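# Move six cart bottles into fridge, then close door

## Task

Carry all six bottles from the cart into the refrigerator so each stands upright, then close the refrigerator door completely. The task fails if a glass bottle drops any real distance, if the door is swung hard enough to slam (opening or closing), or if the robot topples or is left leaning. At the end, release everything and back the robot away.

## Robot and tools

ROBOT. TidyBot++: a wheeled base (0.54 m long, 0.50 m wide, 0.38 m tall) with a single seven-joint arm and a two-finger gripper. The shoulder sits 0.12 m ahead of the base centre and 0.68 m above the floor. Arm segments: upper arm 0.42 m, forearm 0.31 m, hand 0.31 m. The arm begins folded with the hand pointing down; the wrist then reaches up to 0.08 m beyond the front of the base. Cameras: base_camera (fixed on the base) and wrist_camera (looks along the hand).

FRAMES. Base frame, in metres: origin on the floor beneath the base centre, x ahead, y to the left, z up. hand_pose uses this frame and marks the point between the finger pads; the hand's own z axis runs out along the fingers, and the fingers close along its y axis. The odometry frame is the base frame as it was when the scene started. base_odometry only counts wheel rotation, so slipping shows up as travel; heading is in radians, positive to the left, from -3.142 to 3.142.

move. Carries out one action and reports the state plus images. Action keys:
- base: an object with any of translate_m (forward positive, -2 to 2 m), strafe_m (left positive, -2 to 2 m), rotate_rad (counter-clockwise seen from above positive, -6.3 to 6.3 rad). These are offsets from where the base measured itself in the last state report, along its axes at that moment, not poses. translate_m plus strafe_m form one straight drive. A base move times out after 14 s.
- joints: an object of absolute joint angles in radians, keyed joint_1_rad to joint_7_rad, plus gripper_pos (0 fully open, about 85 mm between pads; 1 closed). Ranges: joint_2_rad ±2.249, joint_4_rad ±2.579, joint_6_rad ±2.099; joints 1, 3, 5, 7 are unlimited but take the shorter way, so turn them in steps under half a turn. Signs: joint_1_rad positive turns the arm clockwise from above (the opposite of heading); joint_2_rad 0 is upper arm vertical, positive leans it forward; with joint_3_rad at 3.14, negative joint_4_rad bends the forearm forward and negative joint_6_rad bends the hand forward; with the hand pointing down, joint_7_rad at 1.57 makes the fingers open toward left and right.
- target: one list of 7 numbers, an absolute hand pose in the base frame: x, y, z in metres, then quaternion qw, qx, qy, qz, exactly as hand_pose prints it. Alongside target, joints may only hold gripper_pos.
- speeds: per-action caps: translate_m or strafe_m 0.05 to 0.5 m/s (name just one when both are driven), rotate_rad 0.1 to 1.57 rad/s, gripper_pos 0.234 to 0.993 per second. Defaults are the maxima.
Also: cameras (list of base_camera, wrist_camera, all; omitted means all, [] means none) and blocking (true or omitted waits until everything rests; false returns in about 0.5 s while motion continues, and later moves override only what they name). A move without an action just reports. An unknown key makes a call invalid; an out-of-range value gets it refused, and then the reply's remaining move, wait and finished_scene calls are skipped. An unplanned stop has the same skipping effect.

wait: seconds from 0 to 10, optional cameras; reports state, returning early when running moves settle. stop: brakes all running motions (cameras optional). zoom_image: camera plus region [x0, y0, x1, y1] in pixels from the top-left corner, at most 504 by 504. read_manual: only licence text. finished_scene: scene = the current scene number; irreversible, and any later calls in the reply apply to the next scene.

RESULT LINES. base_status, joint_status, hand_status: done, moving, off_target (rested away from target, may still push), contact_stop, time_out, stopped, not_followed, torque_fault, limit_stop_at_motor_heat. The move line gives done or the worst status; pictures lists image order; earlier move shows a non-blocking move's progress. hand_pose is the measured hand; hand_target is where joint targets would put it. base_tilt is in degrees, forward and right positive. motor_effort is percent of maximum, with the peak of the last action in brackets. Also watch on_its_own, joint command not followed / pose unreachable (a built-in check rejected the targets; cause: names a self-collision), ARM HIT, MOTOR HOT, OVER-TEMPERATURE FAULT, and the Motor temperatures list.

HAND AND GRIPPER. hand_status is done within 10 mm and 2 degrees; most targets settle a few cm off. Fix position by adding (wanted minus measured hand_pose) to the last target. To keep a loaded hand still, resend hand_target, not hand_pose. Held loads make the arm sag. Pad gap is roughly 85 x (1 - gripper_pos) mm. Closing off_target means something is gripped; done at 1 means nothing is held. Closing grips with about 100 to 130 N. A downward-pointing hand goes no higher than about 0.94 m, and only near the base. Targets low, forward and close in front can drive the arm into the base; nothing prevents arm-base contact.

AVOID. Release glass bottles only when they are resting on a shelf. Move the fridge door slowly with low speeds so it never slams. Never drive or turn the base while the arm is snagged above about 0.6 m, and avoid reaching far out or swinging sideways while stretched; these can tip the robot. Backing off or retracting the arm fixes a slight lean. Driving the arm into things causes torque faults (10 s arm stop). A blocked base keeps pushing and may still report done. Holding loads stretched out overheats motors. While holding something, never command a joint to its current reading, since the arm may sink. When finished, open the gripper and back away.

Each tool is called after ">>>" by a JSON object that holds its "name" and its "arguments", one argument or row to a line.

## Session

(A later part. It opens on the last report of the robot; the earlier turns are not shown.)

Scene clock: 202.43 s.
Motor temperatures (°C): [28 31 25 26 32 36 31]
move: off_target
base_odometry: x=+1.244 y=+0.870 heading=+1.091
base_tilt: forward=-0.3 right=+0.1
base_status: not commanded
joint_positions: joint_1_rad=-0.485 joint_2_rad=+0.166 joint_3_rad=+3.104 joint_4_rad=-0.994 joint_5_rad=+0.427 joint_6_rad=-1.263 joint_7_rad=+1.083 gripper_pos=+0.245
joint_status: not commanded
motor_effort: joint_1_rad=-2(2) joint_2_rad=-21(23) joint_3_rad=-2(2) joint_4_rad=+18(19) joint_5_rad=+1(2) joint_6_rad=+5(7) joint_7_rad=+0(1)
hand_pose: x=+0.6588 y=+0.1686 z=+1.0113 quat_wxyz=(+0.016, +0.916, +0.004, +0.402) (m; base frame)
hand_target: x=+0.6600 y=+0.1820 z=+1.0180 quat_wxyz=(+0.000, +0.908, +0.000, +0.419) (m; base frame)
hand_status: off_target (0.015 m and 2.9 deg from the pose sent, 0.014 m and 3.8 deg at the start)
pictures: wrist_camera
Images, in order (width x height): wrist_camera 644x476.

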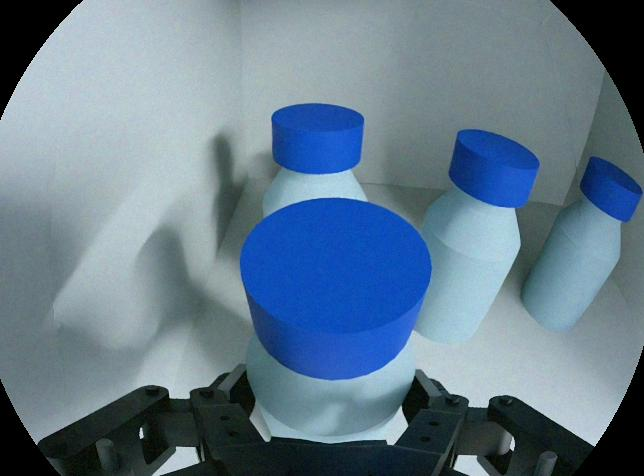

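Resting. Release, retract, back off.

>>> {"name": "move", "arguments": {
  "joints": {"gripper_pos":0.07},
  "speeds": {"gripper_pos":0.234},
  "cameras": []
}}

>>> {"name": "move", "arguments": {
  "target": [0.56,0.16,1.095,0,0.915,0,0.404],
  "cameras": ["wrist_camera"]
}}

>>> {"name": "move", "arguments": {
  "base": {"translate_m":-0.68},
  "joints": {"gripper_pos":0},
  "target": [0.48,0,1.13,0,0.922,0,0.387],
  "cameras": []
}}

Scene clock: 205.13 s.
Motor temperatures (°C): [28 31 25 26 32 36 31]
move: done
base_odometry: x=+1.244 y=+0.870 heading=+1.091
base_tilt: forward=-0.3 right=+0.1
base_status: not commanded
joint_positions: joint_1_rad=-0.485 joint_2_rad=+0.165 joint_3_rad=+3.094 joint_4_rad=-0.995 joint_5_rad=+0.427 joint_6_rad=-1.261 joint_7_rad=+1.083 gripper_pos=+0.072
joint_status: all done
motor_effort: joint_1_rad=+1(2) joint_2_rad=-21(22) joint_3_rad=+0(2) joint_4_rad=+18(19) joint_5_rad=+3(4) joint_6_rad=+5(7) joint_7_rad=+0(1)
hand_pose: x=+0.6571 y=+0.1734 z=+1.0117 quat_wxyz=(+0.013, +0.915, +0.008, +0.402) (m; base frame)
hand_target: x=+0.6600 y=+0.1820 z=+1.0180 quat_wxyz=(+0.000, +0.908, +0.000, +0.419) (m; base frame)
hand_status: not commanded
pictures: none
No camera images: "cameras" was empty.

Scene clock: 206.37 s.
Motor temperatures (°C): [28 31 25 26 32 36 31]
move: off_target
base_odometry: x=+1.244 y=+0.870 heading=+1.091
base_tilt: forward=-0.3 right=+0.1
base_status: not commanded
joint_positions: joint_1_rad=-0.483 joint_2_rad=+0.057 joint_3_rad=+2.963 joint_4_rad=-0.824 joint_5_rad=+0.444 joint_6_rad=-1.504 joint_7_rad=+1.083 gripper_pos=+0.072
joint_status: not commanded
motor_effort: joint_1_rad=+1(1) joint_2_rad=-15(23) joint_3_rad=+1(1) joint_4_rad=+16(19) joint_5_rad=+3(4) joint_6_rad=+6(6) joint_7_rad=+0(1)
hand_pose: x=+0.5645 y=+0.1740 z=+1.0984 quat_wxyz=(-0.024, +0.910, +0.009, +0.414) (m; base frame)
hand_target: x=+0.5600 y=+0.1600 z=+1.0950 quat_wxyz=(+0.000, +0.915, +0.000, +0.404) (m; base frame)
hand_status: off_target (0.015 m and 3.2 deg from the pose sent, 0.129 m and 1.8 deg at the start)
pictures: wrist_camera
Images, in order (width x height): wrist_camera 644x476.

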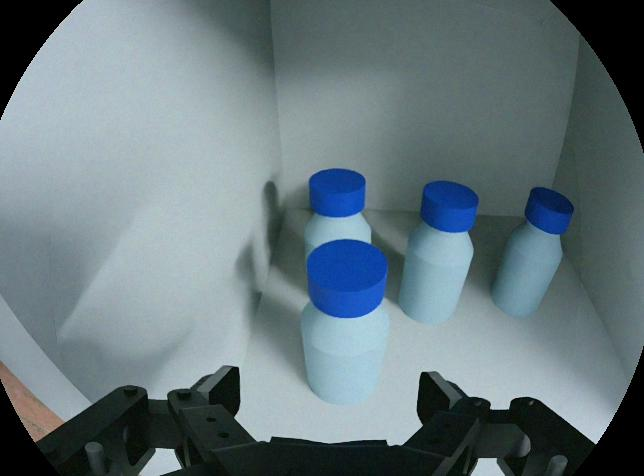

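Scene clock: 209.07 s.
Motor temperatures (°C): [28 31 25 26 32 36 31]
move: off_target
base_odometry: x=+0.930 y=+0.266 heading=+1.091
base_tilt: forward=-0.3 right=+0.1
base_status: done
joint_positions: joint_1_rad=-0.036 joint_2_rad=-0.138 joint_3_rad=+3.139 joint_4_rad=-0.804 joint_5_rad=+0.047 joint_6_rad=-1.635 joint_7_rad=+1.523 gripper_pos=+0.000
joint_status: all done
motor_effort: joint_1_rad=+1(1) joint_2_rad=-7(21) joint_3_rad=+0(1) joint_4_rad=+14(17) joint_5_rad=+0(4) joint_6_rad=+6(7) joint_7_rad=+0(1)
hand_pose: x=+0.4874 y=+0.0013 z=+1.1381 quat_wxyz=(+0.003, +0.913, -0.015, +0.408) (m; base frame)
hand_target: x=+0.4800 y=+0.0000 z=+1.1300 quat_wxyz=(+0.000, +0.922, +0.000, +0.387) (m; base frame)
hand_status: off_target (0.011 m and 3.2 deg from the pose sent, 0.196 m and 4.5 deg at the start)
pictures: none
No camera images: "cameras" was empty.

>>> {"name": "move", "arguments": {
  "base": {"translate_m":-1.323,"strafe_m":0.154,"rotate_rad":-1.387},
  "speeds": {"translate_m":0.45,"rotate_rad":0.6},
  "cameras": ["wrist_camera"]
}}

Scene clock: 214.77 s.
Motor temperatures (°C): [28 31 25 26 32 36 31]
move: done
base_odometry: x=+0.183 y=-0.836 heading=-0.297
base_tilt: forward=-0.3 right=+0.1
base_status: done
joint_positions: joint_1_rad=-0.030 joint_2_rad=-0.127 joint_3_rad=+3.148 joint_4_rad=-0.804 joint_5_rad=+0.040 joint_6_rad=-1.635 joint_7_rad=+1.523 gripper_pos=+0.000
joint_status: not commanded
motor_effort: joint_1_rad=+0(2) joint_2_rad=-7(12) joint_3_rad=+0(2) joint_4_rad=+14(15) joint_5_rad=+0(2) joint_6_rad=+6(7) joint_7_rad=+0(1)
hand_pose: x=+0.4921 y=-0.0023 z=+1.1342 quat_wxyz=(+0.003, +0.915, -0.020, +0.403) (m; base frame)
hand_target: x=+0.4800 y=+0.0000 z=+1.1300 quat_wxyz=(+0.000, +0.922, +0.000, +0.387) (m; base frame)
hand_status: not commanded
pictures: wrist_camera
Images, in order (width x height): wrist_camera 644x476.

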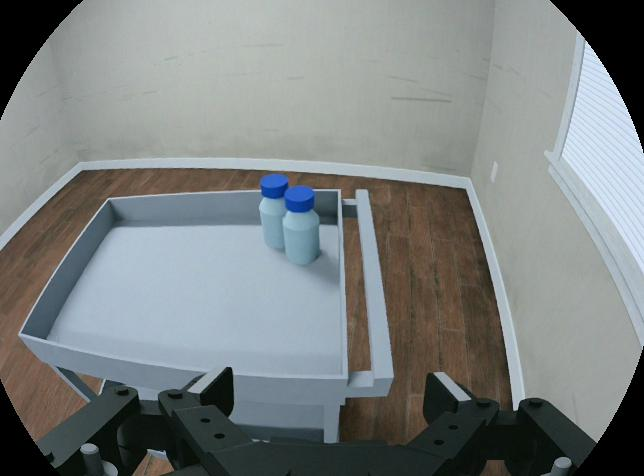

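>>> {"name": "move", "arguments": {
  "base": {"translate_m":0.2,"strafe_m":-0.05},
  "target": [0.6,0.01,1.0,-0.1527,0.8472,0.3509,0.3686]
}}

Scene clock: 217.80 s.
Motor temperatures (°C): [28 31 25 26 32 36 31]
move: off_target
base_odometry: x=+0.360 y=-0.943 heading=-0.297
base_tilt: forward=-0.3 right=+0.1
base_status: done
joint_positions: joint_1_rad=+0.408 joint_2_rad=+0.139 joint_3_rad=+3.156 joint_4_rad=-1.040 joint_5_rad=-0.717 joint_6_rad=-1.627 joint_7_rad=+2.596 gripper_pos=+0.000
joint_status: not commanded
motor_effort: joint_1_rad=+0(2) joint_2_rad=-19(24) joint_3_rad=+0(1) joint_4_rad=+16(18) joint_5_rad=-5(6) joint_6_rad=+2(7) joint_7_rad=+0(1)
hand_pose: x=+0.5886 y=+0.0150 z=+0.9950 quat_wxyz=(-0.152, +0.859, +0.349, +0.343) (m; base frame)
hand_target: x=+0.6000 y=+0.0100 z=+1.0000 quat_wxyz=(-0.153, +0.847, +0.351, +0.369) (m; base frame)
hand_status: off_target (0.013 m and 3.2 deg from the pose sent, 0.173 m and 47.2 deg at the start)
pictures: base_camera, wrist_camera
Images, in order (width x height): base_camera 644x364, wrist_camera 644x476.

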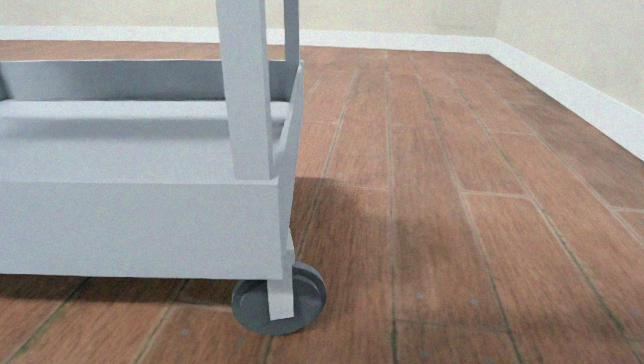

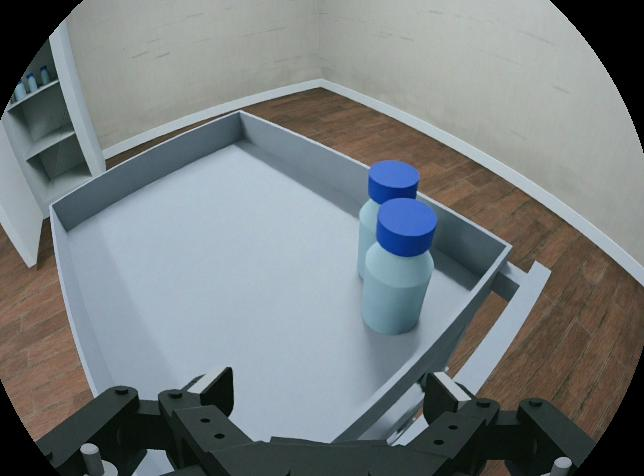

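>>> {"name": "move", "arguments": {
  "target": [0.695, 0.032, 0.93, -0.1527, 0.8472, 0.3509, 0.3686],
  "joints": {"gripper_pos": 0}
}}

Scene clock: 223.23 s.
Motor temperatures (°C): [28 31 25 26 32 36 31]
move: off_target
base_odometry: x=+0.360 y=-0.943 heading=-0.297
base_tilt: forward=-0.3 right=+0.1
base_status: not commanded
joint_positions: joint_1_rad=+0.424 joint_2_rad=+0.298 joint_3_rad=+2.950 joint_4_rad=-1.060 joint_5_rad=-0.680 joint_6_rad=-1.377 joint_7_rad=+2.599 gripper_pos=+0.000
joint_status: all done
motor_effort: joint_1_rad=+1(2) joint_2_rad=-23(27) joint_3_rad=-2(2) joint_4_rad=+17(18) joint_5_rad=-5(7) joint_6_rad=+3(3) joint_7_rad=+0(1)
hand_pose: x=+0.6826 y=+0.0458 z=+0.9449 quat_wxyz=(-0.175, +0.844, +0.349, +0.368) (m; base frame)
hand_target: x=+0.6950 y=+0.0320 z=+0.9300 quat_wxyz=(-0.153, +0.847, +0.351, +0.369) (m; base frame)
hand_status: off_target (0.024 m and 2.6 deg from the pose sent, 0.126 m and 3.2 deg at the start)
pictures: base_camera, wrist_camera
Images, in order (width x height): base_camera 644x364, wrist_camera 644x476.

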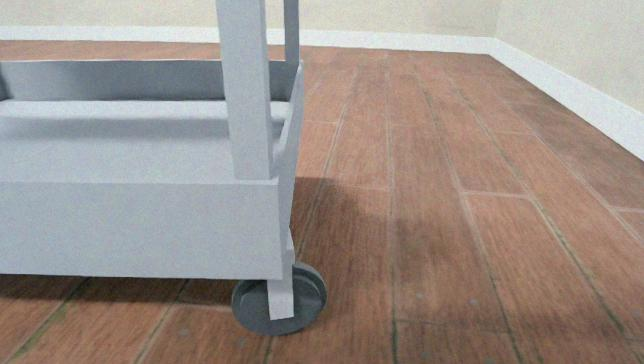

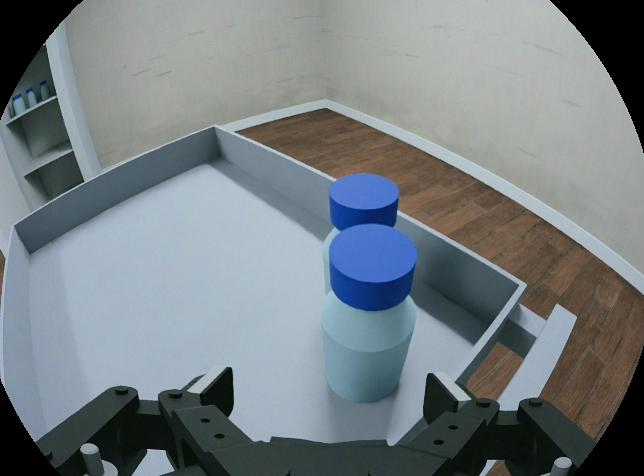

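>>> {"name": "move", "arguments": {
  "target": [0.735, 0.040, 0.885, -0.1527, 0.8472, 0.3509, 0.3686],
  "cameras": ["wrist_camera"]
}}

Scene clock: 224.83 s.
Motor temperatures (°C): [28 31 25 26 32 36 31]
move: off_target
base_odometry: x=+0.359 y=-0.943 heading=-0.297
base_tilt: forward=-0.3 right=+0.1
base_status: not commanded
joint_positions: joint_1_rad=+0.429 joint_2_rad=+0.384 joint_3_rad=+2.860 joint_4_rad=-1.086 joint_5_rad=-0.627 joint_6_rad=-1.244 joint_7_rad=+2.599 gripper_pos=+0.000
joint_status: not commanded
motor_effort: joint_1_rad=+1(2) joint_2_rad=-25(29) joint_3_rad=-3(3) joint_4_rad=+18(19) joint_5_rad=-5(7) joint_6_rad=+3(4) joint_7_rad=+0(1)
hand_pose: x=+0.7243 y=+0.0526 z=+0.9026 quat_wxyz=(-0.177, +0.846, +0.341, +0.370) (m; base frame)
hand_target: x=+0.7350 y=+0.0400 z=+0.8850 quat_wxyz=(-0.153, +0.847, +0.351, +0.369) (m; base frame)
hand_status: off_target (0.024 m and 3.0 deg from the pose sent, 0.080 m and 2.6 deg at the start)
pictures: wrist_camera
Images, in order (width x height): wrist_camera 644x476.

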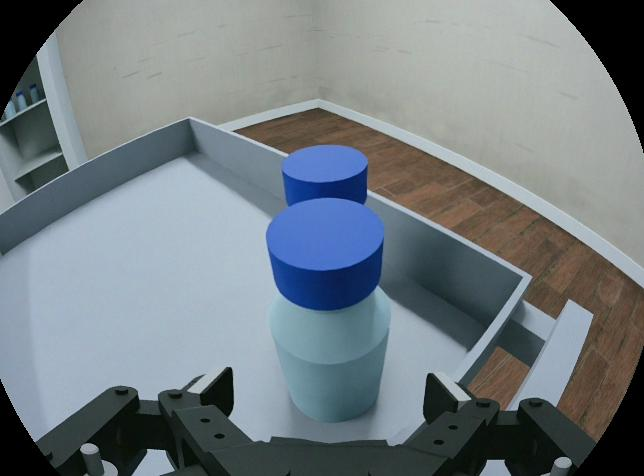

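>>> {"name": "move", "arguments": {
  "target": [0.768, 0.073, 0.853, -0.1527, 0.8472, 0.3509, 0.3686],
  "cameras": ["wrist_camera"]
}}

Scene clock: 226.33 s.
Motor temperatures (°C): [28 31 25 26 32 36 31]
move: off_target
base_odometry: x=+0.359 y=-0.943 heading=-0.297
base_tilt: forward=-0.3 right=+0.1
base_status: not commanded
joint_positions: joint_1_rad=+0.389 joint_2_rad=+0.450 joint_3_rad=+2.795 joint_4_rad=-1.092 joint_5_rad=-0.551 joint_6_rad=-1.121 joint_7_rad=+2.598 gripper_pos=+0.000
joint_status: not commanded
motor_effort: joint_1_rad=+0(3) joint_2_rad=-28(30) joint_3_rad=-4(4) joint_4_rad=+18(19) joint_5_rad=-5(7) joint_6_rad=+2(3) joint_7_rad=+0(1)
hand_pose: x=+0.7584 y=+0.0747 z=+0.8718 quat_wxyz=(-0.163, +0.841, +0.354, +0.375) (m; base frame)
hand_target: x=+0.7680 y=+0.0730 z=+0.8530 quat_wxyz=(-0.153, +0.847, +0.351, +0.369) (m; base frame)
hand_status: off_target (0.021 m and 1.6 deg from the pose sent, 0.069 m and 3.0 deg at the start)
pictures: wrist_camera
Images, in order (width x height): wrist_camera 644x476.

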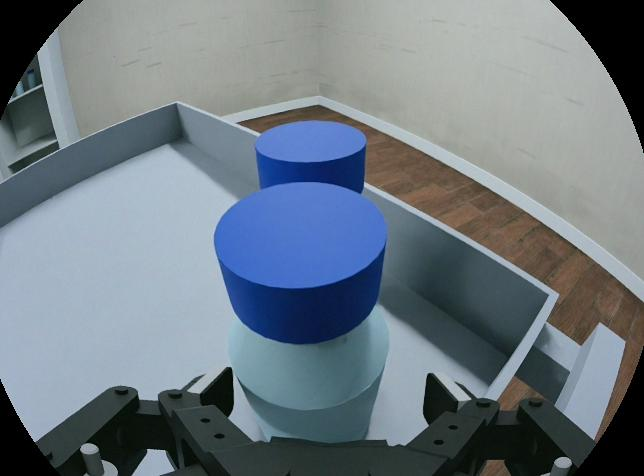

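>>> {"name": "move", "arguments": {
  "target": [0.776, 0.090, 0.845, -0.1527, 0.8472, 0.3509, 0.3686],
  "cameras": ["wrist_camera"]
}}

Scene clock: 227.37 s.
Motor temperatures (°C): [28 31 25 26 32 36 31]
move: off_target
base_odometry: x=+0.359 y=-0.943 heading=-0.297
base_tilt: forward=-0.3 right=+0.1
base_status: not commanded
joint_positions: joint_1_rad=+0.362 joint_2_rad=+0.456 joint_3_rad=+2.779 joint_4_rad=-1.092 joint_5_rad=-0.521 joint_6_rad=-1.083 joint_7_rad=+2.587 gripper_pos=+0.000
joint_status: not commanded
motor_effort: joint_1_rad=+1(2) joint_2_rad=-29(29) joint_3_rad=-3(4) joint_4_rad=+18(18) joint_5_rad=-5(6) joint_6_rad=+3(4) joint_7_rad=+0(1)
hand_pose: x=+0.7653 y=+0.0892 z=+0.8702 quat_wxyz=(-0.154, +0.837, +0.362, +0.379) (m; base frame)
hand_target: x=+0.7760 y=+0.0900 z=+0.8450 quat_wxyz=(-0.153, +0.847, +0.351, +0.369) (m; base frame)
hand_status: off_target (0.027 m and 2.1 deg from the pose sent, 0.036 m and 1.6 deg at the start)
pictures: wrist_camera
Images, in order (width x height): wrist_camera 644x476.

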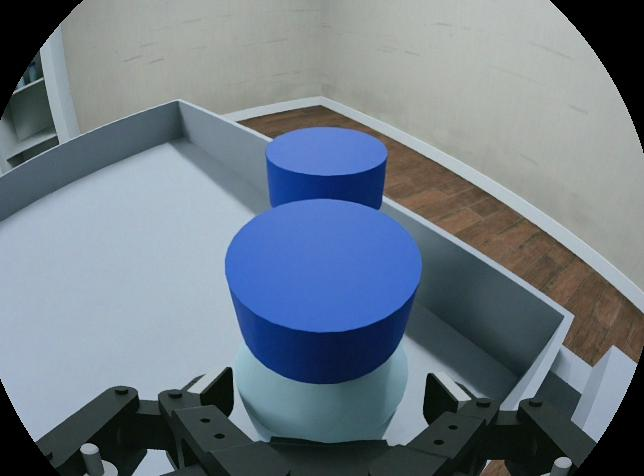

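>>> {"name": "move", "arguments": {
  "joints": {"gripper_pos": 0.5},
  "speeds": {"gripper_pos": 0.234},
  "cameras": ["wrist_camera"]
}}

>>> {"name": "move", "arguments": {
  "target": [0.756, 0.075, 1.0, -0.1527, 0.8472, 0.3509, 0.3686],
  "cameras": ["wrist_camera"]
}}

Scene clock: 230.20 s.
Motor temperatures (°C): [28 31 25 26 32 36 31]
move: off_target
base_odometry: x=+0.359 y=-0.943 heading=-0.297
base_tilt: forward=-0.3 right=+0.1
base_status: not commanded
joint_positions: joint_1_rad=+0.362 joint_2_rad=+0.456 joint_3_rad=+2.774 joint_4_rad=-1.092 joint_5_rad=-0.521 joint_6_rad=-1.083 joint_7_rad=+2.587 gripper_pos=+0.232
joint_status: gripper_pos off_target (ended at +0.232, target +0.500)
motor_effort: joint_1_rad=+0(3) joint_2_rad=-23(30) joint_3_rad=-3(4) joint_4_rad=+15(19) joint_5_rad=-2(6) joint_6_rad=+3(5) joint_7_rad=+1(2)
hand_pose: x=+0.7648 y=+0.0919 z=+0.8709 quat_wxyz=(-0.156, +0.836, +0.364, +0.380) (m; base frame)
hand_target: x=+0.7760 y=+0.0900 z=+0.8450 quat_wxyz=(-0.153, +0.847, +0.351, +0.369) (m; base frame)
hand_status: not commanded
pictures: wrist_camera
Images, in order (width x height): wrist_camera 644x476.

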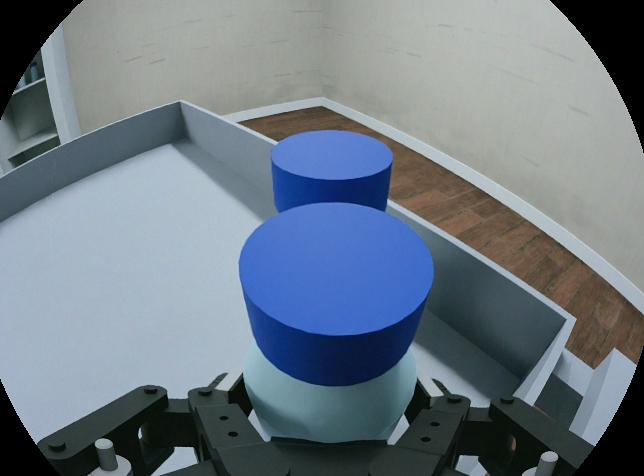

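Scene clock: 232.40 s.
Motor temperatures (°C): [28 31 25 26 32 36 31]
move: off_target
base_odometry: x=+0.359 y=-0.943 heading=-0.297
base_tilt: forward=-0.3 right=+0.1
base_status: not commanded
joint_positions: joint_1_rad=+0.279 joint_2_rad=+0.555 joint_3_rad=+2.809 joint_4_rad=-0.480 joint_5_rad=-0.440 joint_6_rad=-1.521 joint_7_rad=+2.328 gripper_pos=+0.232
joint_status: not commanded
motor_effort: joint_1_rad=+1(2) joint_2_rad=-34(39) joint_3_rad=-4(6) joint_4_rad=+19(23) joint_5_rad=-7(9) joint_6_rad=+6(7) joint_7_rad=+0(1)
hand_pose: x=+0.7568 y=+0.0844 z=+1.0028 quat_wxyz=(-0.161, +0.832, +0.366, +0.383) (m; base frame)
hand_target: x=+0.7560 y=+0.0750 z=+1.0000 quat_wxyz=(-0.153, +0.847, +0.351, +0.369) (m; base frame)
hand_status: off_target (0.010 m and 3.1 deg from the pose sent, 0.130 m and 2.3 deg at the start)
pictures: wrist_camera
Images, in order (width x height): wrist_camera 644x476.

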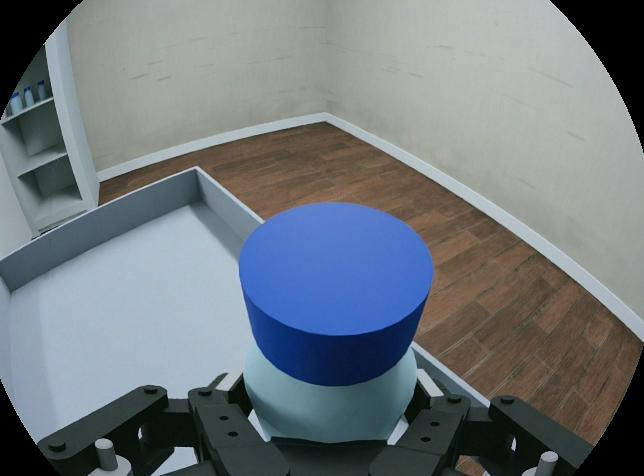

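>>> {"name": "move", "arguments": {
  "target": [0.62, 0.0, 1.1, 0, 0.92, 0, 0.392],
  "cameras": []
}}

>>> {"name": "move", "arguments": {
  "target": [0.48, 0.0, 1.13, 0, 0.922, 0, 0.387],
  "base": {"translate_m": -0.33}
}}

Scene clock: 234.87 s.
Motor temperatures (°C): [28 31 25 26 32 36 31]
move: off_target
base_odometry: x=+0.359 y=-0.943 heading=-0.297
base_tilt: forward=-0.3 right=+0.1
base_status: not commanded
joint_positions: joint_1_rad=-0.009 joint_2_rad=+0.123 joint_3_rad=+3.160 joint_4_rad=-0.703 joint_5_rad=-0.058 joint_6_rad=-1.522 joint_7_rad=+1.630 gripper_pos=+0.232
joint_status: not commanded
motor_effort: joint_1_rad=+1(2) joint_2_rad=-21(38) joint_3_rad=+0(4) joint_4_rad=+19(21) joint_5_rad=+0(7) joint_6_rad=+9(9) joint_7_rad=+0(1)
hand_pose: x=+0.6238 y=+0.0158 z=+1.0944 quat_wxyz=(-0.013, +0.921, +0.033, +0.387) (m; base frame)
hand_target: x=+0.6200 y=+0.0000 z=+1.1000 quat_wxyz=(+0.000, +0.920, +0.000, +0.392) (m; base frame)
hand_status: off_target (0.017 m and 4.2 deg from the pose sent, 0.188 m and 47.3 deg at the start)
pictures: none
No camera images: "cameras" was empty.

Scene clock: 237.07 s.
Motor temperatures (°C): [28 31 25 26 32 36 31]
move: off_target
base_odometry: x=+0.044 y=-0.847 heading=-0.297
base_tilt: forward=-0.3 right=+0.1
base_status: done
joint_positions: joint_1_rad=-0.012 joint_2_rad=-0.126 joint_3_rad=+3.161 joint_4_rad=-0.786 joint_5_rad=-0.039 joint_6_rad=-1.652 joint_7_rad=+1.620 gripper_pos=+0.232
joint_status: not commanded
motor_effort: joint_1_rad=+0(2) joint_2_rad=-10(27) joint_3_rad=+0(1) joint_4_rad=+17(20) joint_5_rad=+0(2) joint_6_rad=+8(10) joint_7_rad=+0(1)
hand_pose: x=+0.4887 y=+0.0098 z=+1.1376 quat_wxyz=(-0.007, +0.915, +0.028, +0.403) (m; base frame)
hand_target: x=+0.4800 y=+0.0000 z=+1.1300 quat_wxyz=(+0.000, +0.922, +0.000, +0.387) (m; base frame)
hand_status: off_target (0.015 m and 3.9 deg from the pose sent, 0.149 m and 4.1 deg at the start)
pictures: base_camera, wrist_camera
Images, in order (width x height): base_camera 644x364, wrist_camera 644x476.

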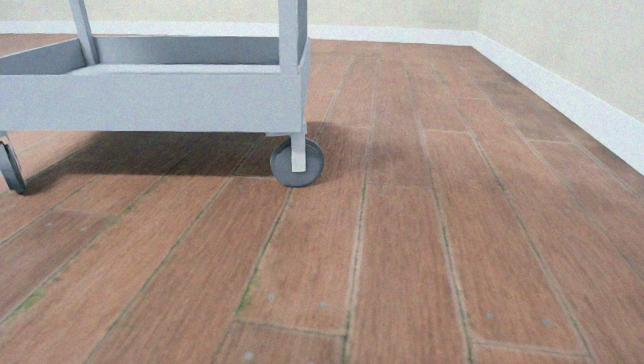

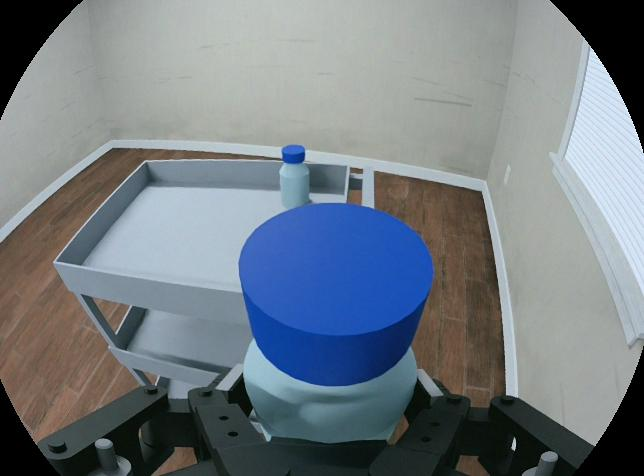

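>>> {"name": "move", "arguments": {
  "base": {"translate_m": 0.527, "strafe_m": 1.321, "rotate_rad": 1.388},
  "speeds": {"translate_m": 0.45, "rotate_rad": 0.8}
}}

Scene clock: 242.00 s.
Motor temperatures (°C): [28 31 25 26 32 36 31]
move: done
base_odometry: x=+0.934 y=+0.263 heading=+1.092
base_tilt: forward=-0.3 right=+0.1
base_status: done
joint_positions: joint_1_rad=-0.014 joint_2_rad=-0.112 joint_3_rad=+3.162 joint_4_rad=-0.790 joint_5_rad=-0.024 joint_6_rad=-1.652 joint_7_rad=+1.620 gripper_pos=+0.232
joint_status: not commanded
motor_effort: joint_1_rad=+1(2) joint_2_rad=-10(16) joint_3_rad=+0(3) joint_4_rad=+17(18) joint_5_rad=+0(3) joint_6_rad=+9(10) joint_7_rad=+0(1)
hand_pose: x=+0.4952 y=+0.0053 z=+1.1305 quat_wxyz=(-0.001, +0.918, +0.025, +0.395) (m; base frame)
hand_target: x=+0.4800 y=+0.0000 z=+1.1300 quat_wxyz=(+0.000, +0.922, +0.000, +0.387) (m; base frame)
hand_status: not commanded
pictures: base_camera, wrist_camera
Images, in order (width x height): base_camera 644x364, wrist_camera 644x476.

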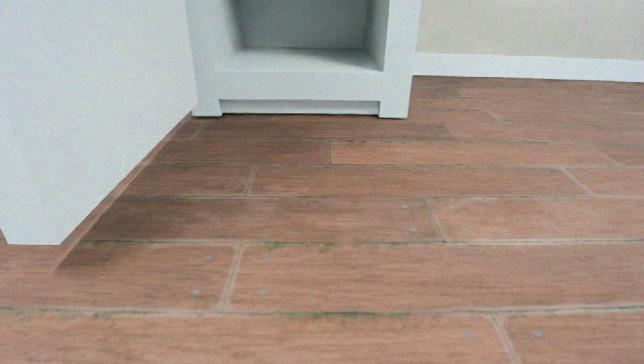

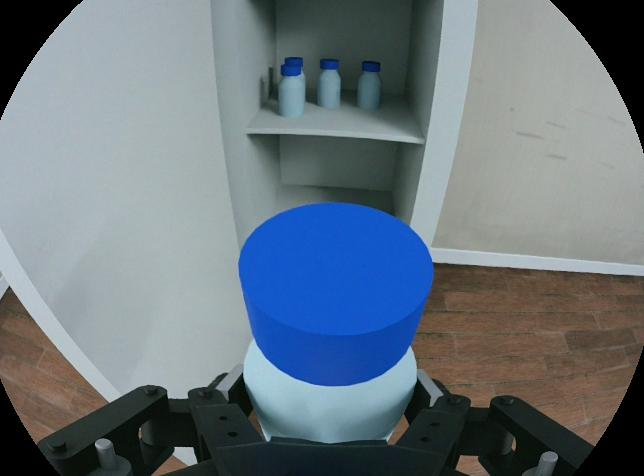

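>>> {"name": "move", "arguments": {
  "base": {"translate_m": 0.68, "strafe_m": -0.01},
  "speeds": {"translate_m": 0.35}
}}

>>> {"name": "move", "arguments": {
  "target": [0.57, 0.05, 1.1, 0, 0.915, 0, 0.404]
}}

Scene clock: 245.23 s.
Motor temperatures (°C): [28 31 25 26 32 36 31]
move: done
base_odometry: x=+1.256 y=+0.862 heading=+1.092
base_tilt: forward=-0.3 right=+0.1
base_status: done
joint_positions: joint_1_rad=-0.014 joint_2_rad=-0.112 joint_3_rad=+3.162 joint_4_rad=-0.791 joint_5_rad=-0.024 joint_6_rad=-1.654 joint_7_rad=+1.620 gripper_pos=+0.232
joint_status: not commanded
motor_effort: joint_1_rad=+1(1) joint_2_rad=-11(15) joint_3_rad=+1(1) joint_4_rad=+17(18) joint_5_rad=+0(1) joint_6_rad=+8(10) joint_7_rad=+0(1)
hand_pose: x=+0.4949 y=+0.0053 z=+1.1299 quat_wxyz=(-0.001, +0.919, +0.025, +0.394) (m; base frame)
hand_target: x=+0.4800 y=+0.0000 z=+1.1300 quat_wxyz=(+0.000, +0.922, +0.000, +0.387) (m; base frame)
hand_status: not commanded
pictures: base_camera, wrist_camera
Images, in order (width x height): base_camera 644x364, wrist_camera 644x476.

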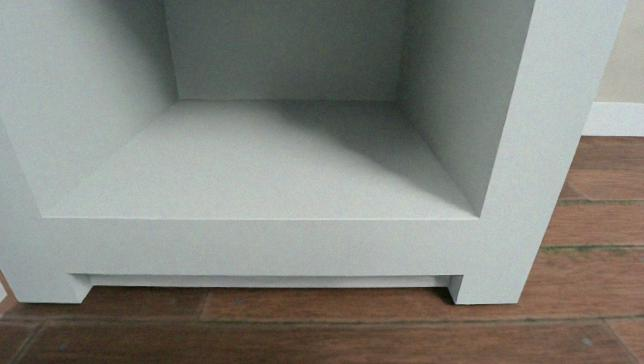

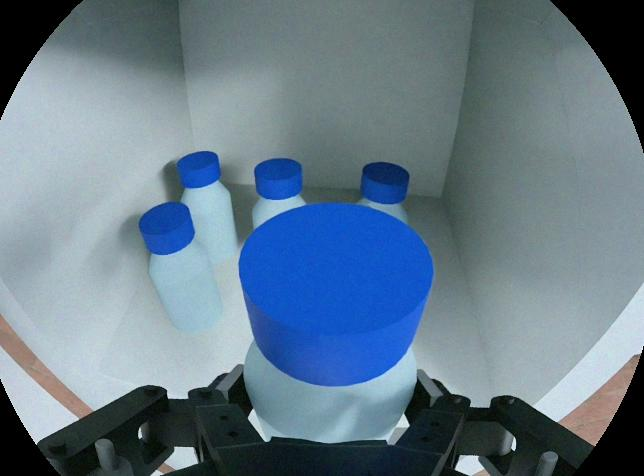

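Scene clock: 246.50 s.
Motor temperatures (°C): [28 31 25 26 32 36 31]
move: off_target
base_odometry: x=+1.256 y=+0.862 heading=+1.092
base_tilt: forward=-0.3 right=+0.1
base_status: not commanded
joint_positions: joint_1_rad=-0.112 joint_2_rad=-0.003 joint_3_rad=+3.067 joint_4_rad=-0.882 joint_5_rad=+0.109 joint_6_rad=-1.525 joint_7_rad=+1.461 gripper_pos=+0.232
joint_status: not commanded
motor_effort: joint_1_rad=+0(2) joint_2_rad=-18(21) joint_3_rad=+0(1) joint_4_rad=+19(21) joint_5_rad=+1(2) joint_6_rad=+8(10) joint_7_rad=+0(1)
hand_pose: x=+0.5656 y=+0.0510 z=+1.0742 quat_wxyz=(-0.002, +0.931, +0.018, +0.364) (m; base frame)
hand_target: x=+0.5700 y=+0.0500 z=+1.1000 quat_wxyz=(+0.000, +0.915, +0.000, +0.404) (m; base frame)
hand_status: off_target (0.026 m and 5.4 deg from the pose sent, 0.092 m and 3.1 deg at the start)
pictures: base_camera, wrist_camera
Images, in order (width x height): base_camera 644x364, wrist_camera 644x476.

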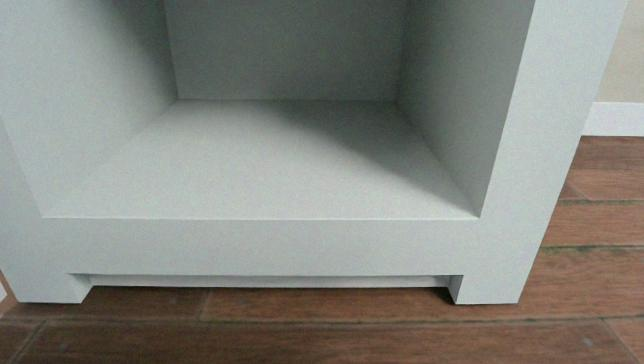

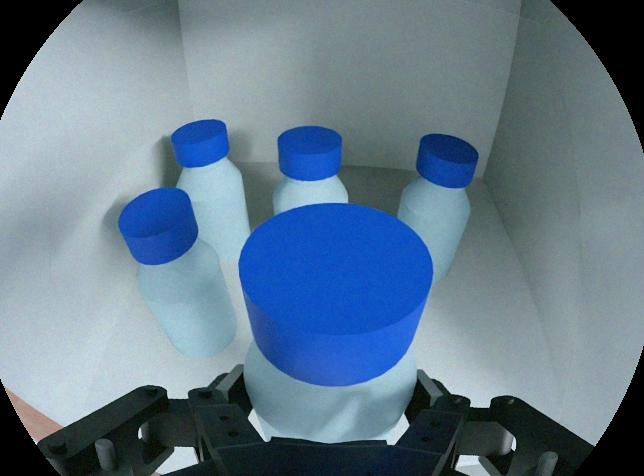

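>>> {"name": "move", "arguments": {
  "target": [0.66, 0.052, 1.07, 0, 0.905, 0, 0.425],
  "cameras": ["wrist_camera"]
}}

>>> {"name": "move", "arguments": {
  "target": [0.66, 0.052, 1.045, 0, 0.905, 0, 0.425],
  "cameras": ["wrist_camera"]
}}

>>> {"name": "move", "arguments": {
  "target": [0.66, 0.052, 1.03, 0, 0.907, 0, 0.421],
  "cameras": ["wrist_camera"]
}}

Scene clock: 248.53 s.
Motor temperatures (°C): [28 31 25 26 32 36 31]
move: off_target
base_odometry: x=+1.256 y=+0.862 heading=+1.092
base_tilt: forward=-0.3 right=+0.1
base_status: not commanded
joint_positions: joint_1_rad=-0.139 joint_2_rad=+0.113 joint_3_rad=+3.108 joint_4_rad=-0.921 joint_5_rad=+0.109 joint_6_rad=-1.330 joint_7_rad=+1.459 gripper_pos=+0.232
joint_status: not commanded
motor_effort: joint_1_rad=+1(1) joint_2_rad=-23(27) joint_3_rad=+0(1) joint_4_rad=+21(23) joint_5_rad=+1(2) joint_6_rad=+9(9) joint_7_rad=+0(1)
hand_pose: x=+0.6515 y=+0.0593 z=+1.0402 quat_wxyz=(-0.002, +0.924, +0.019, +0.382) (m; base frame)
hand_target: x=+0.6600 y=+0.0520 z=+1.0700 quat_wxyz=(+0.000, +0.905, +0.000, +0.425) (m; base frame)
hand_status: off_target (0.032 m and 5.8 deg from the pose sent, 0.094 m and 7.9 deg at the start)
pictures: wrist_camera
Images, in order (width x height): wrist_camera 644x476.

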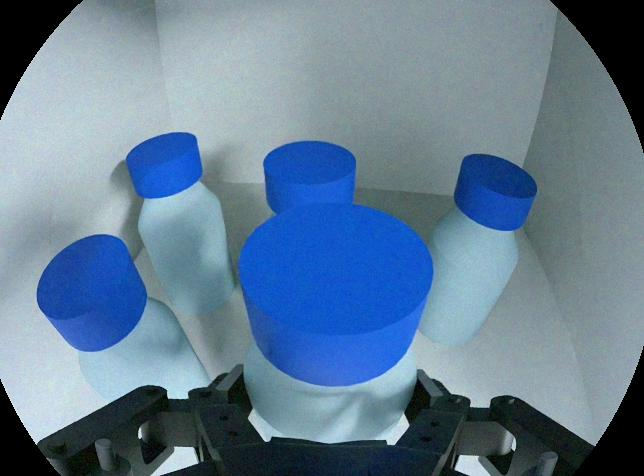

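Scene clock: 249.57 s.
Motor temperatures (°C): [28 31 25 26 32 36 31]
move: off_target
base_odometry: x=+1.256 y=+0.862 heading=+1.092
base_tilt: forward=-0.3 right=+0.1
base_status: not commanded
joint_positions: joint_1_rad=-0.139 joint_2_rad=+0.093 joint_3_rad=+3.108 joint_4_rad=-1.040 joint_5_rad=+0.110 joint_6_rad=-1.237 joint_7_rad=+1.455 gripper_pos=+0.232
joint_status: not commanded
motor_effort: joint_1_rad=+0(1) joint_2_rad=-23(23) joint_3_rad=+0(1) joint_4_rad=+21(22) joint_5_rad=+1(2) joint_6_rad=+9(9) joint_7_rad=+0(1)
hand_pose: x=+0.6563 y=+0.0613 z=+1.0121 quat_wxyz=(-0.001, +0.925, +0.023, +0.379) (m; base frame)
hand_target: x=+0.6600 y=+0.0520 z=+1.0450 quat_wxyz=(+0.000, +0.905, +0.000, +0.425) (m; base frame)
hand_status: off_target (0.034 m and 6.3 deg from the pose sent, 0.012 m and 5.8 deg at the start)
pictures: wrist_camera
Images, in order (width x height): wrist_camera 644x476.

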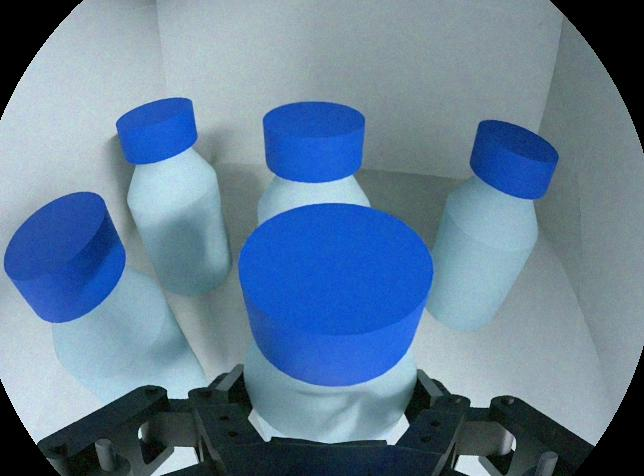

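Scene clock: 250.33 s.
Motor temperatures (°C): [28 31 25 26 32 36 31]
move: off_target
base_odometry: x=+1.256 y=+0.862 heading=+1.092
base_tilt: forward=-0.3 right=+0.1
base_status: not commanded
joint_positions: joint_1_rad=-0.138 joint_2_rad=+0.071 joint_3_rad=+3.108 joint_4_rad=-1.088 joint_5_rad=+0.110 joint_6_rad=-1.189 joint_7_rad=+1.451 gripper_pos=+0.232
joint_status: not commanded
motor_effort: joint_1_rad=-1(1) joint_2_rad=-19(22) joint_3_rad=-1(1) joint_4_rad=+20(21) joint_5_rad=+0(1) joint_6_rad=+8(9) joint_7_rad=+0(1)
hand_pose: x=+0.6550 y=+0.0615 z=+1.0107 quat_wxyz=(-0.003, +0.921, +0.022, +0.390) (m; base frame)
hand_target: x=+0.6600 y=+0.0520 z=+1.0300 quat_wxyz=(+0.000, +0.907, +0.000, +0.421) (m; base frame)
hand_status: off_target (0.022 m and 4.7 deg from the pose sent, 0.021 m and 5.8 deg at the start)
pictures: wrist_camera
Images, in order (width x height): wrist_camera 644x476.

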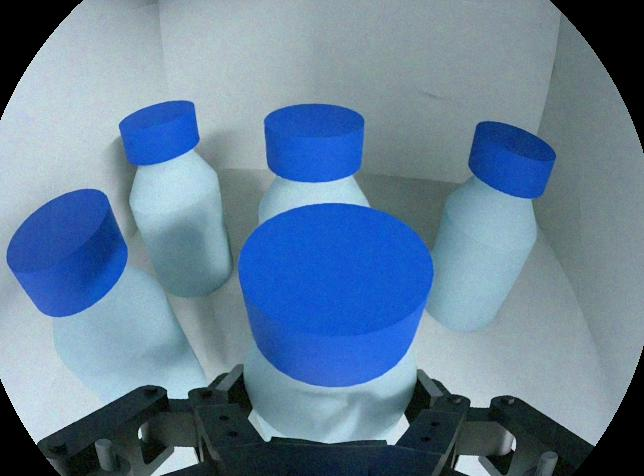

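>>> {"name": "move", "arguments": {
  "target": [0.66, 0.052, 1.02, 0, 0.908, 0, 0.419],
  "cameras": []
}}

>>> {"name": "move", "arguments": {
  "joints": {"gripper_pos": 0.07},
  "speeds": {"gripper_pos": 0.234},
  "cameras": ["wrist_camera"]
}}

>>> {"name": "move", "arguments": {
  "target": [0.56, 0.05, 1.095, 0, 0.915, 0, 0.404],
  "cameras": ["wrist_camera"]
}}

>>> {"name": "move", "arguments": {
  "target": [0.48, 0.0, 1.13, 0, 0.922, 0, 0.387],
  "base": {"translate_m": -0.68},
  "joints": {"gripper_pos": 0},
  "cameras": ["wrist_camera"]
}}

Scene clock: 251.60 s.
Motor temperatures (°C): [28 31 25 26 32 36 31]
move: off_target
base_odometry: x=+1.256 y=+0.862 heading=+1.092
base_tilt: forward=-0.3 right=+0.1
base_status: not commanded
joint_positions: joint_1_rad=-0.137 joint_2_rad=+0.054 joint_3_rad=+3.108 joint_4_rad=-1.121 joint_5_rad=+0.110 joint_6_rad=-1.156 joint_7_rad=+1.446 gripper_pos=+0.232
joint_status: not commanded
motor_effort: joint_1_rad=+0(1) joint_2_rad=-18(20) joint_3_rad=+0(1) joint_4_rad=+19(20) joint_5_rad=+0(1) joint_6_rad=+7(8) joint_7_rad=+0(1)
hand_pose: x=+0.6538 y=+0.0612 z=+1.0099 quat_wxyz=(-0.004, +0.917, +0.021, +0.397) (m; base frame)
hand_target: x=+0.6600 y=+0.0520 z=+1.0200 quat_wxyz=(+0.000, +0.908, +0.000, +0.419) (m; base frame)
hand_status: off_target (0.015 m and 3.7 deg from the pose sent, 0.014 m and 4.5 deg at the start)
pictures: none
No camera images: "cameras" was empty.

Scene clock: 253.77 s.
Motor temperatures (°C): [28 31 25 26 32 36 31]
move: done
base_odometry: x=+1.256 y=+0.862 heading=+1.092
base_tilt: forward=-0.3 right=+0.1
base_status: not commanded
joint_positions: joint_1_rad=-0.137 joint_2_rad=+0.054 joint_3_rad=+3.108 joint_4_rad=-1.123 joint_5_rad=+0.110 joint_6_rad=-1.150 joint_7_rad=+1.446 gripper_pos=+0.072
joint_status: all done
motor_effort: joint_1_rad=+1(1) joint_2_rad=-18(19) joint_3_rad=+0(1) joint_4_rad=+19(20) joint_5_rad=+0(2) joint_6_rad=+6(7) joint_7_rad=+0(1)
hand_pose: x=+0.6546 y=+0.0614 z=+1.0109 quat_wxyz=(-0.005, +0.916, +0.021, +0.399) (m; base frame)
hand_target: x=+0.6600 y=+0.0520 z=+1.0200 quat_wxyz=(+0.000, +0.908, +0.000, +0.419) (m; base frame)
hand_status: not commanded
pictures: wrist_camera
Images, in order (width x height): wrist_camera 644x476.

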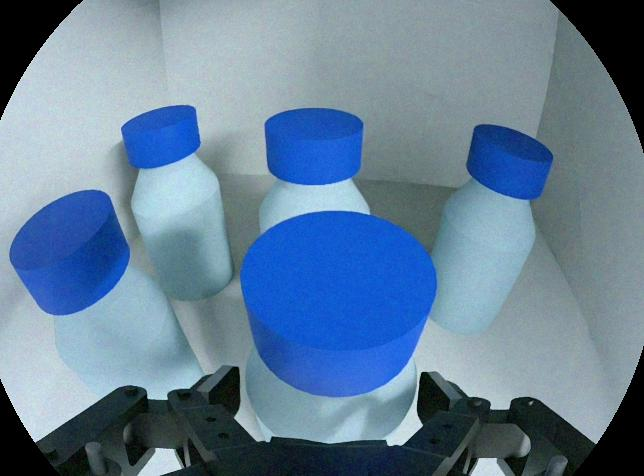

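Scene clock: 255.00 s.
Motor temperatures (°C): [28 31 25 26 32 36 31]
move: off_target
base_odometry: x=+1.256 y=+0.862 heading=+1.092
base_tilt: forward=-0.3 right=+0.1
base_status: not commanded
joint_positions: joint_1_rad=-0.117 joint_2_rad=-0.061 joint_3_rad=+3.054 joint_4_rad=-0.941 joint_5_rad=+0.110 joint_6_rad=-1.395 joint_7_rad=+1.446 gripper_pos=+0.072
joint_status: not commanded
motor_effort: joint_1_rad=+1(1) joint_2_rad=-11(20) joint_3_rad=+0(1) joint_4_rad=+16(19) joint_5_rad=+1(2) joint_6_rad=+6(7) joint_7_rad=+1(1)
hand_pose: x=+0.5676 y=+0.0626 z=+1.1019 quat_wxyz=(-0.014, +0.906, +0.024, +0.423) (m; base frame)
hand_target: x=+0.5600 y=+0.0500 z=+1.0950 quat_wxyz=(+0.000, +0.915, +0.000, +0.404) (m; base frame)
hand_status: off_target (0.016 m and 3.9 deg from the pose sent, 0.127 m and 2.6 deg at the start)
pictures: wrist_camera
Images, in order (width x height): wrist_camera 644x476.

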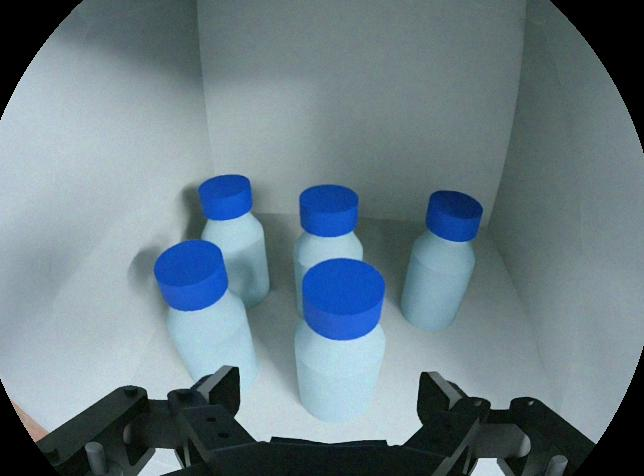

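Scene clock: 257.80 s.
Motor temperatures (°C): [28 31 25 26 32 36 31]
move: off_target
base_odometry: x=+0.943 y=+0.258 heading=+1.093
base_tilt: forward=-0.3 right=+0.1
base_status: done
joint_positions: joint_1_rad=-0.034 joint_2_rad=-0.136 joint_3_rad=+3.144 joint_4_rad=-0.804 joint_5_rad=+0.045 joint_6_rad=-1.635 joint_7_rad=+1.526 gripper_pos=+0.000
joint_status: all done
motor_effort: joint_1_rad=+1(2) joint_2_rad=-7(17) joint_3_rad=+0(1) joint_4_rad=+14(18) joint_5_rad=+0(2) joint_6_rad=+6(7) joint_7_rad=+0(1)
hand_pose: x=+0.4880 y=-0.0010 z=+1.1376 quat_wxyz=(+0.004, +0.913, -0.016, +0.407) (m; base frame)
hand_target: x=+0.4800 y=+0.0000 z=+1.1300 quat_wxyz=(+0.000, +0.922, +0.000, +0.387) (m; base frame)
hand_status: off_target (0.011 m and 3.2 deg from the pose sent, 0.111 m and 5.5 deg at the start)
pictures: wrist_camera
Images, in order (width x height): wrist_camera 644x476.

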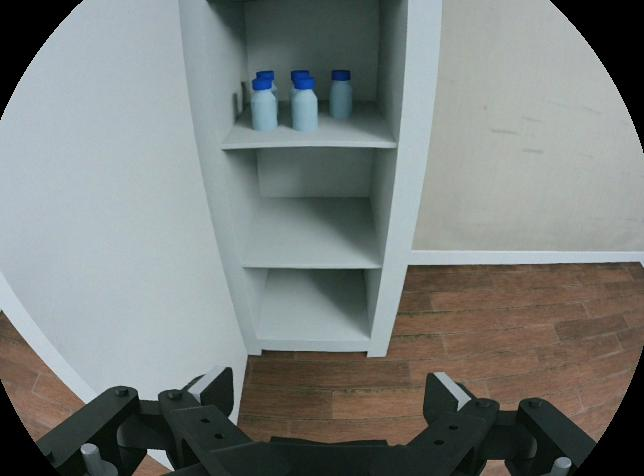

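>>> {"name": "move", "arguments": {
  "base": {"translate_m": -1.261, "strafe_m": 0.216, "rotate_rad": -1.389},
  "speeds": {"translate_m": 0.45, "rotate_rad": 0.6}
}}

>>> {"name": "move", "arguments": {
  "base": {"translate_m": 0.25},
  "speeds": {"translate_m": 0.3},
  "target": [0.6, 0.0, 1.0, 0, 0.917, 0, 0.399]
}}

Scene clock: 263.77 s.
Motor temperatures (°C): [28 31 25 26 32 36 31]
move: done
base_odometry: x=+0.171 y=-0.762 heading=-0.297
base_tilt: forward=-0.3 right=+0.1
base_status: done
joint_positions: joint_1_rad=-0.030 joint_2_rad=-0.128 joint_3_rad=+3.148 joint_4_rad=-0.804 joint_5_rad=+0.040 joint_6_rad=-1.636 joint_7_rad=+1.526 gripper_pos=+0.000
joint_status: not commanded
motor_effort: joint_1_rad=+0(2) joint_2_rad=-8(12) joint_3_rad=+1(2) joint_4_rad=+14(16) joint_5_rad=+0(1) joint_6_rad=+6(7) joint_7_rad=+0(1)
hand_pose: x=+0.4918 y=-0.0027 z=+1.1343 quat_wxyz=(+0.004, +0.915, -0.019, +0.403) (m; base frame)
hand_target: x=+0.4800 y=+0.0000 z=+1.1300 quat_wxyz=(+0.000, +0.922, +0.000, +0.387) (m; base frame)
hand_status: not commanded
pictures: base_camera, wrist_camera
Images, in order (width x height): base_camera 644x364, wrist_camera 644x476.

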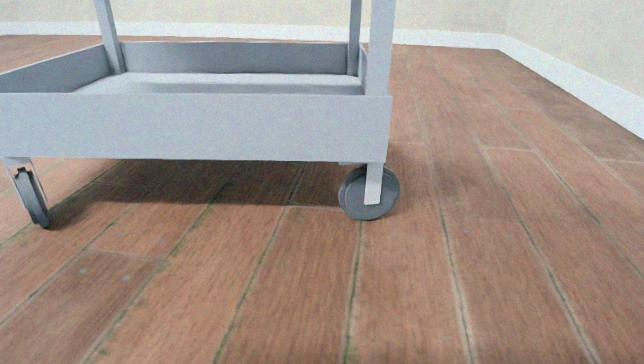

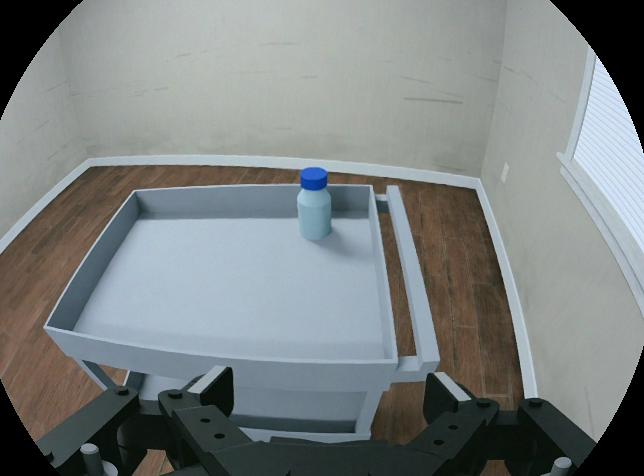

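Scene clock: 265.83 s.
Motor temperatures (°C): [28 31 25 26 32 36 31]
move: off_target
base_odometry: x=+0.410 y=-0.836 heading=-0.298
base_tilt: forward=-0.3 right=+0.1
base_status: done
joint_positions: joint_1_rad=-0.030 joint_2_rad=-0.097 joint_3_rad=+3.148 joint_4_rad=-1.288 joint_5_rad=+0.039 joint_6_rad=-1.159 joint_7_rad=+1.526 gripper_pos=+0.000
joint_status: not commanded
motor_effort: joint_1_rad=+0(1) joint_2_rad=-13(17) joint_3_rad=+0(1) joint_4_rad=+19(20) joint_5_rad=+0(1) joint_6_rad=+5(7) joint_7_rad=-1(1)
hand_pose: x=+0.5917 y=+0.0009 z=+0.9984 quat_wxyz=(+0.006, +0.923, -0.010, +0.386) (m; base frame)
hand_target: x=+0.6000 y=+0.0000 z=+1.0000 quat_wxyz=(+0.000, +0.917, +0.000, +0.399) (m; base frame)
hand_status: off_target (0.009 m and 2.1 deg from the pose sent, 0.172 m and 2.3 deg at the start)
pictures: base_camera, wrist_camera
Images, in order (width x height): base_camera 644x364, wrist_camera 644x476.

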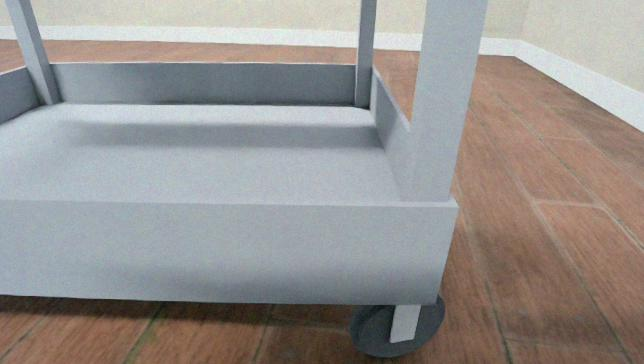

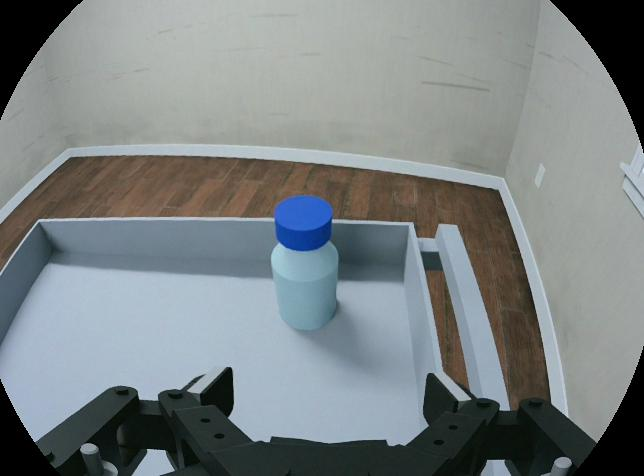

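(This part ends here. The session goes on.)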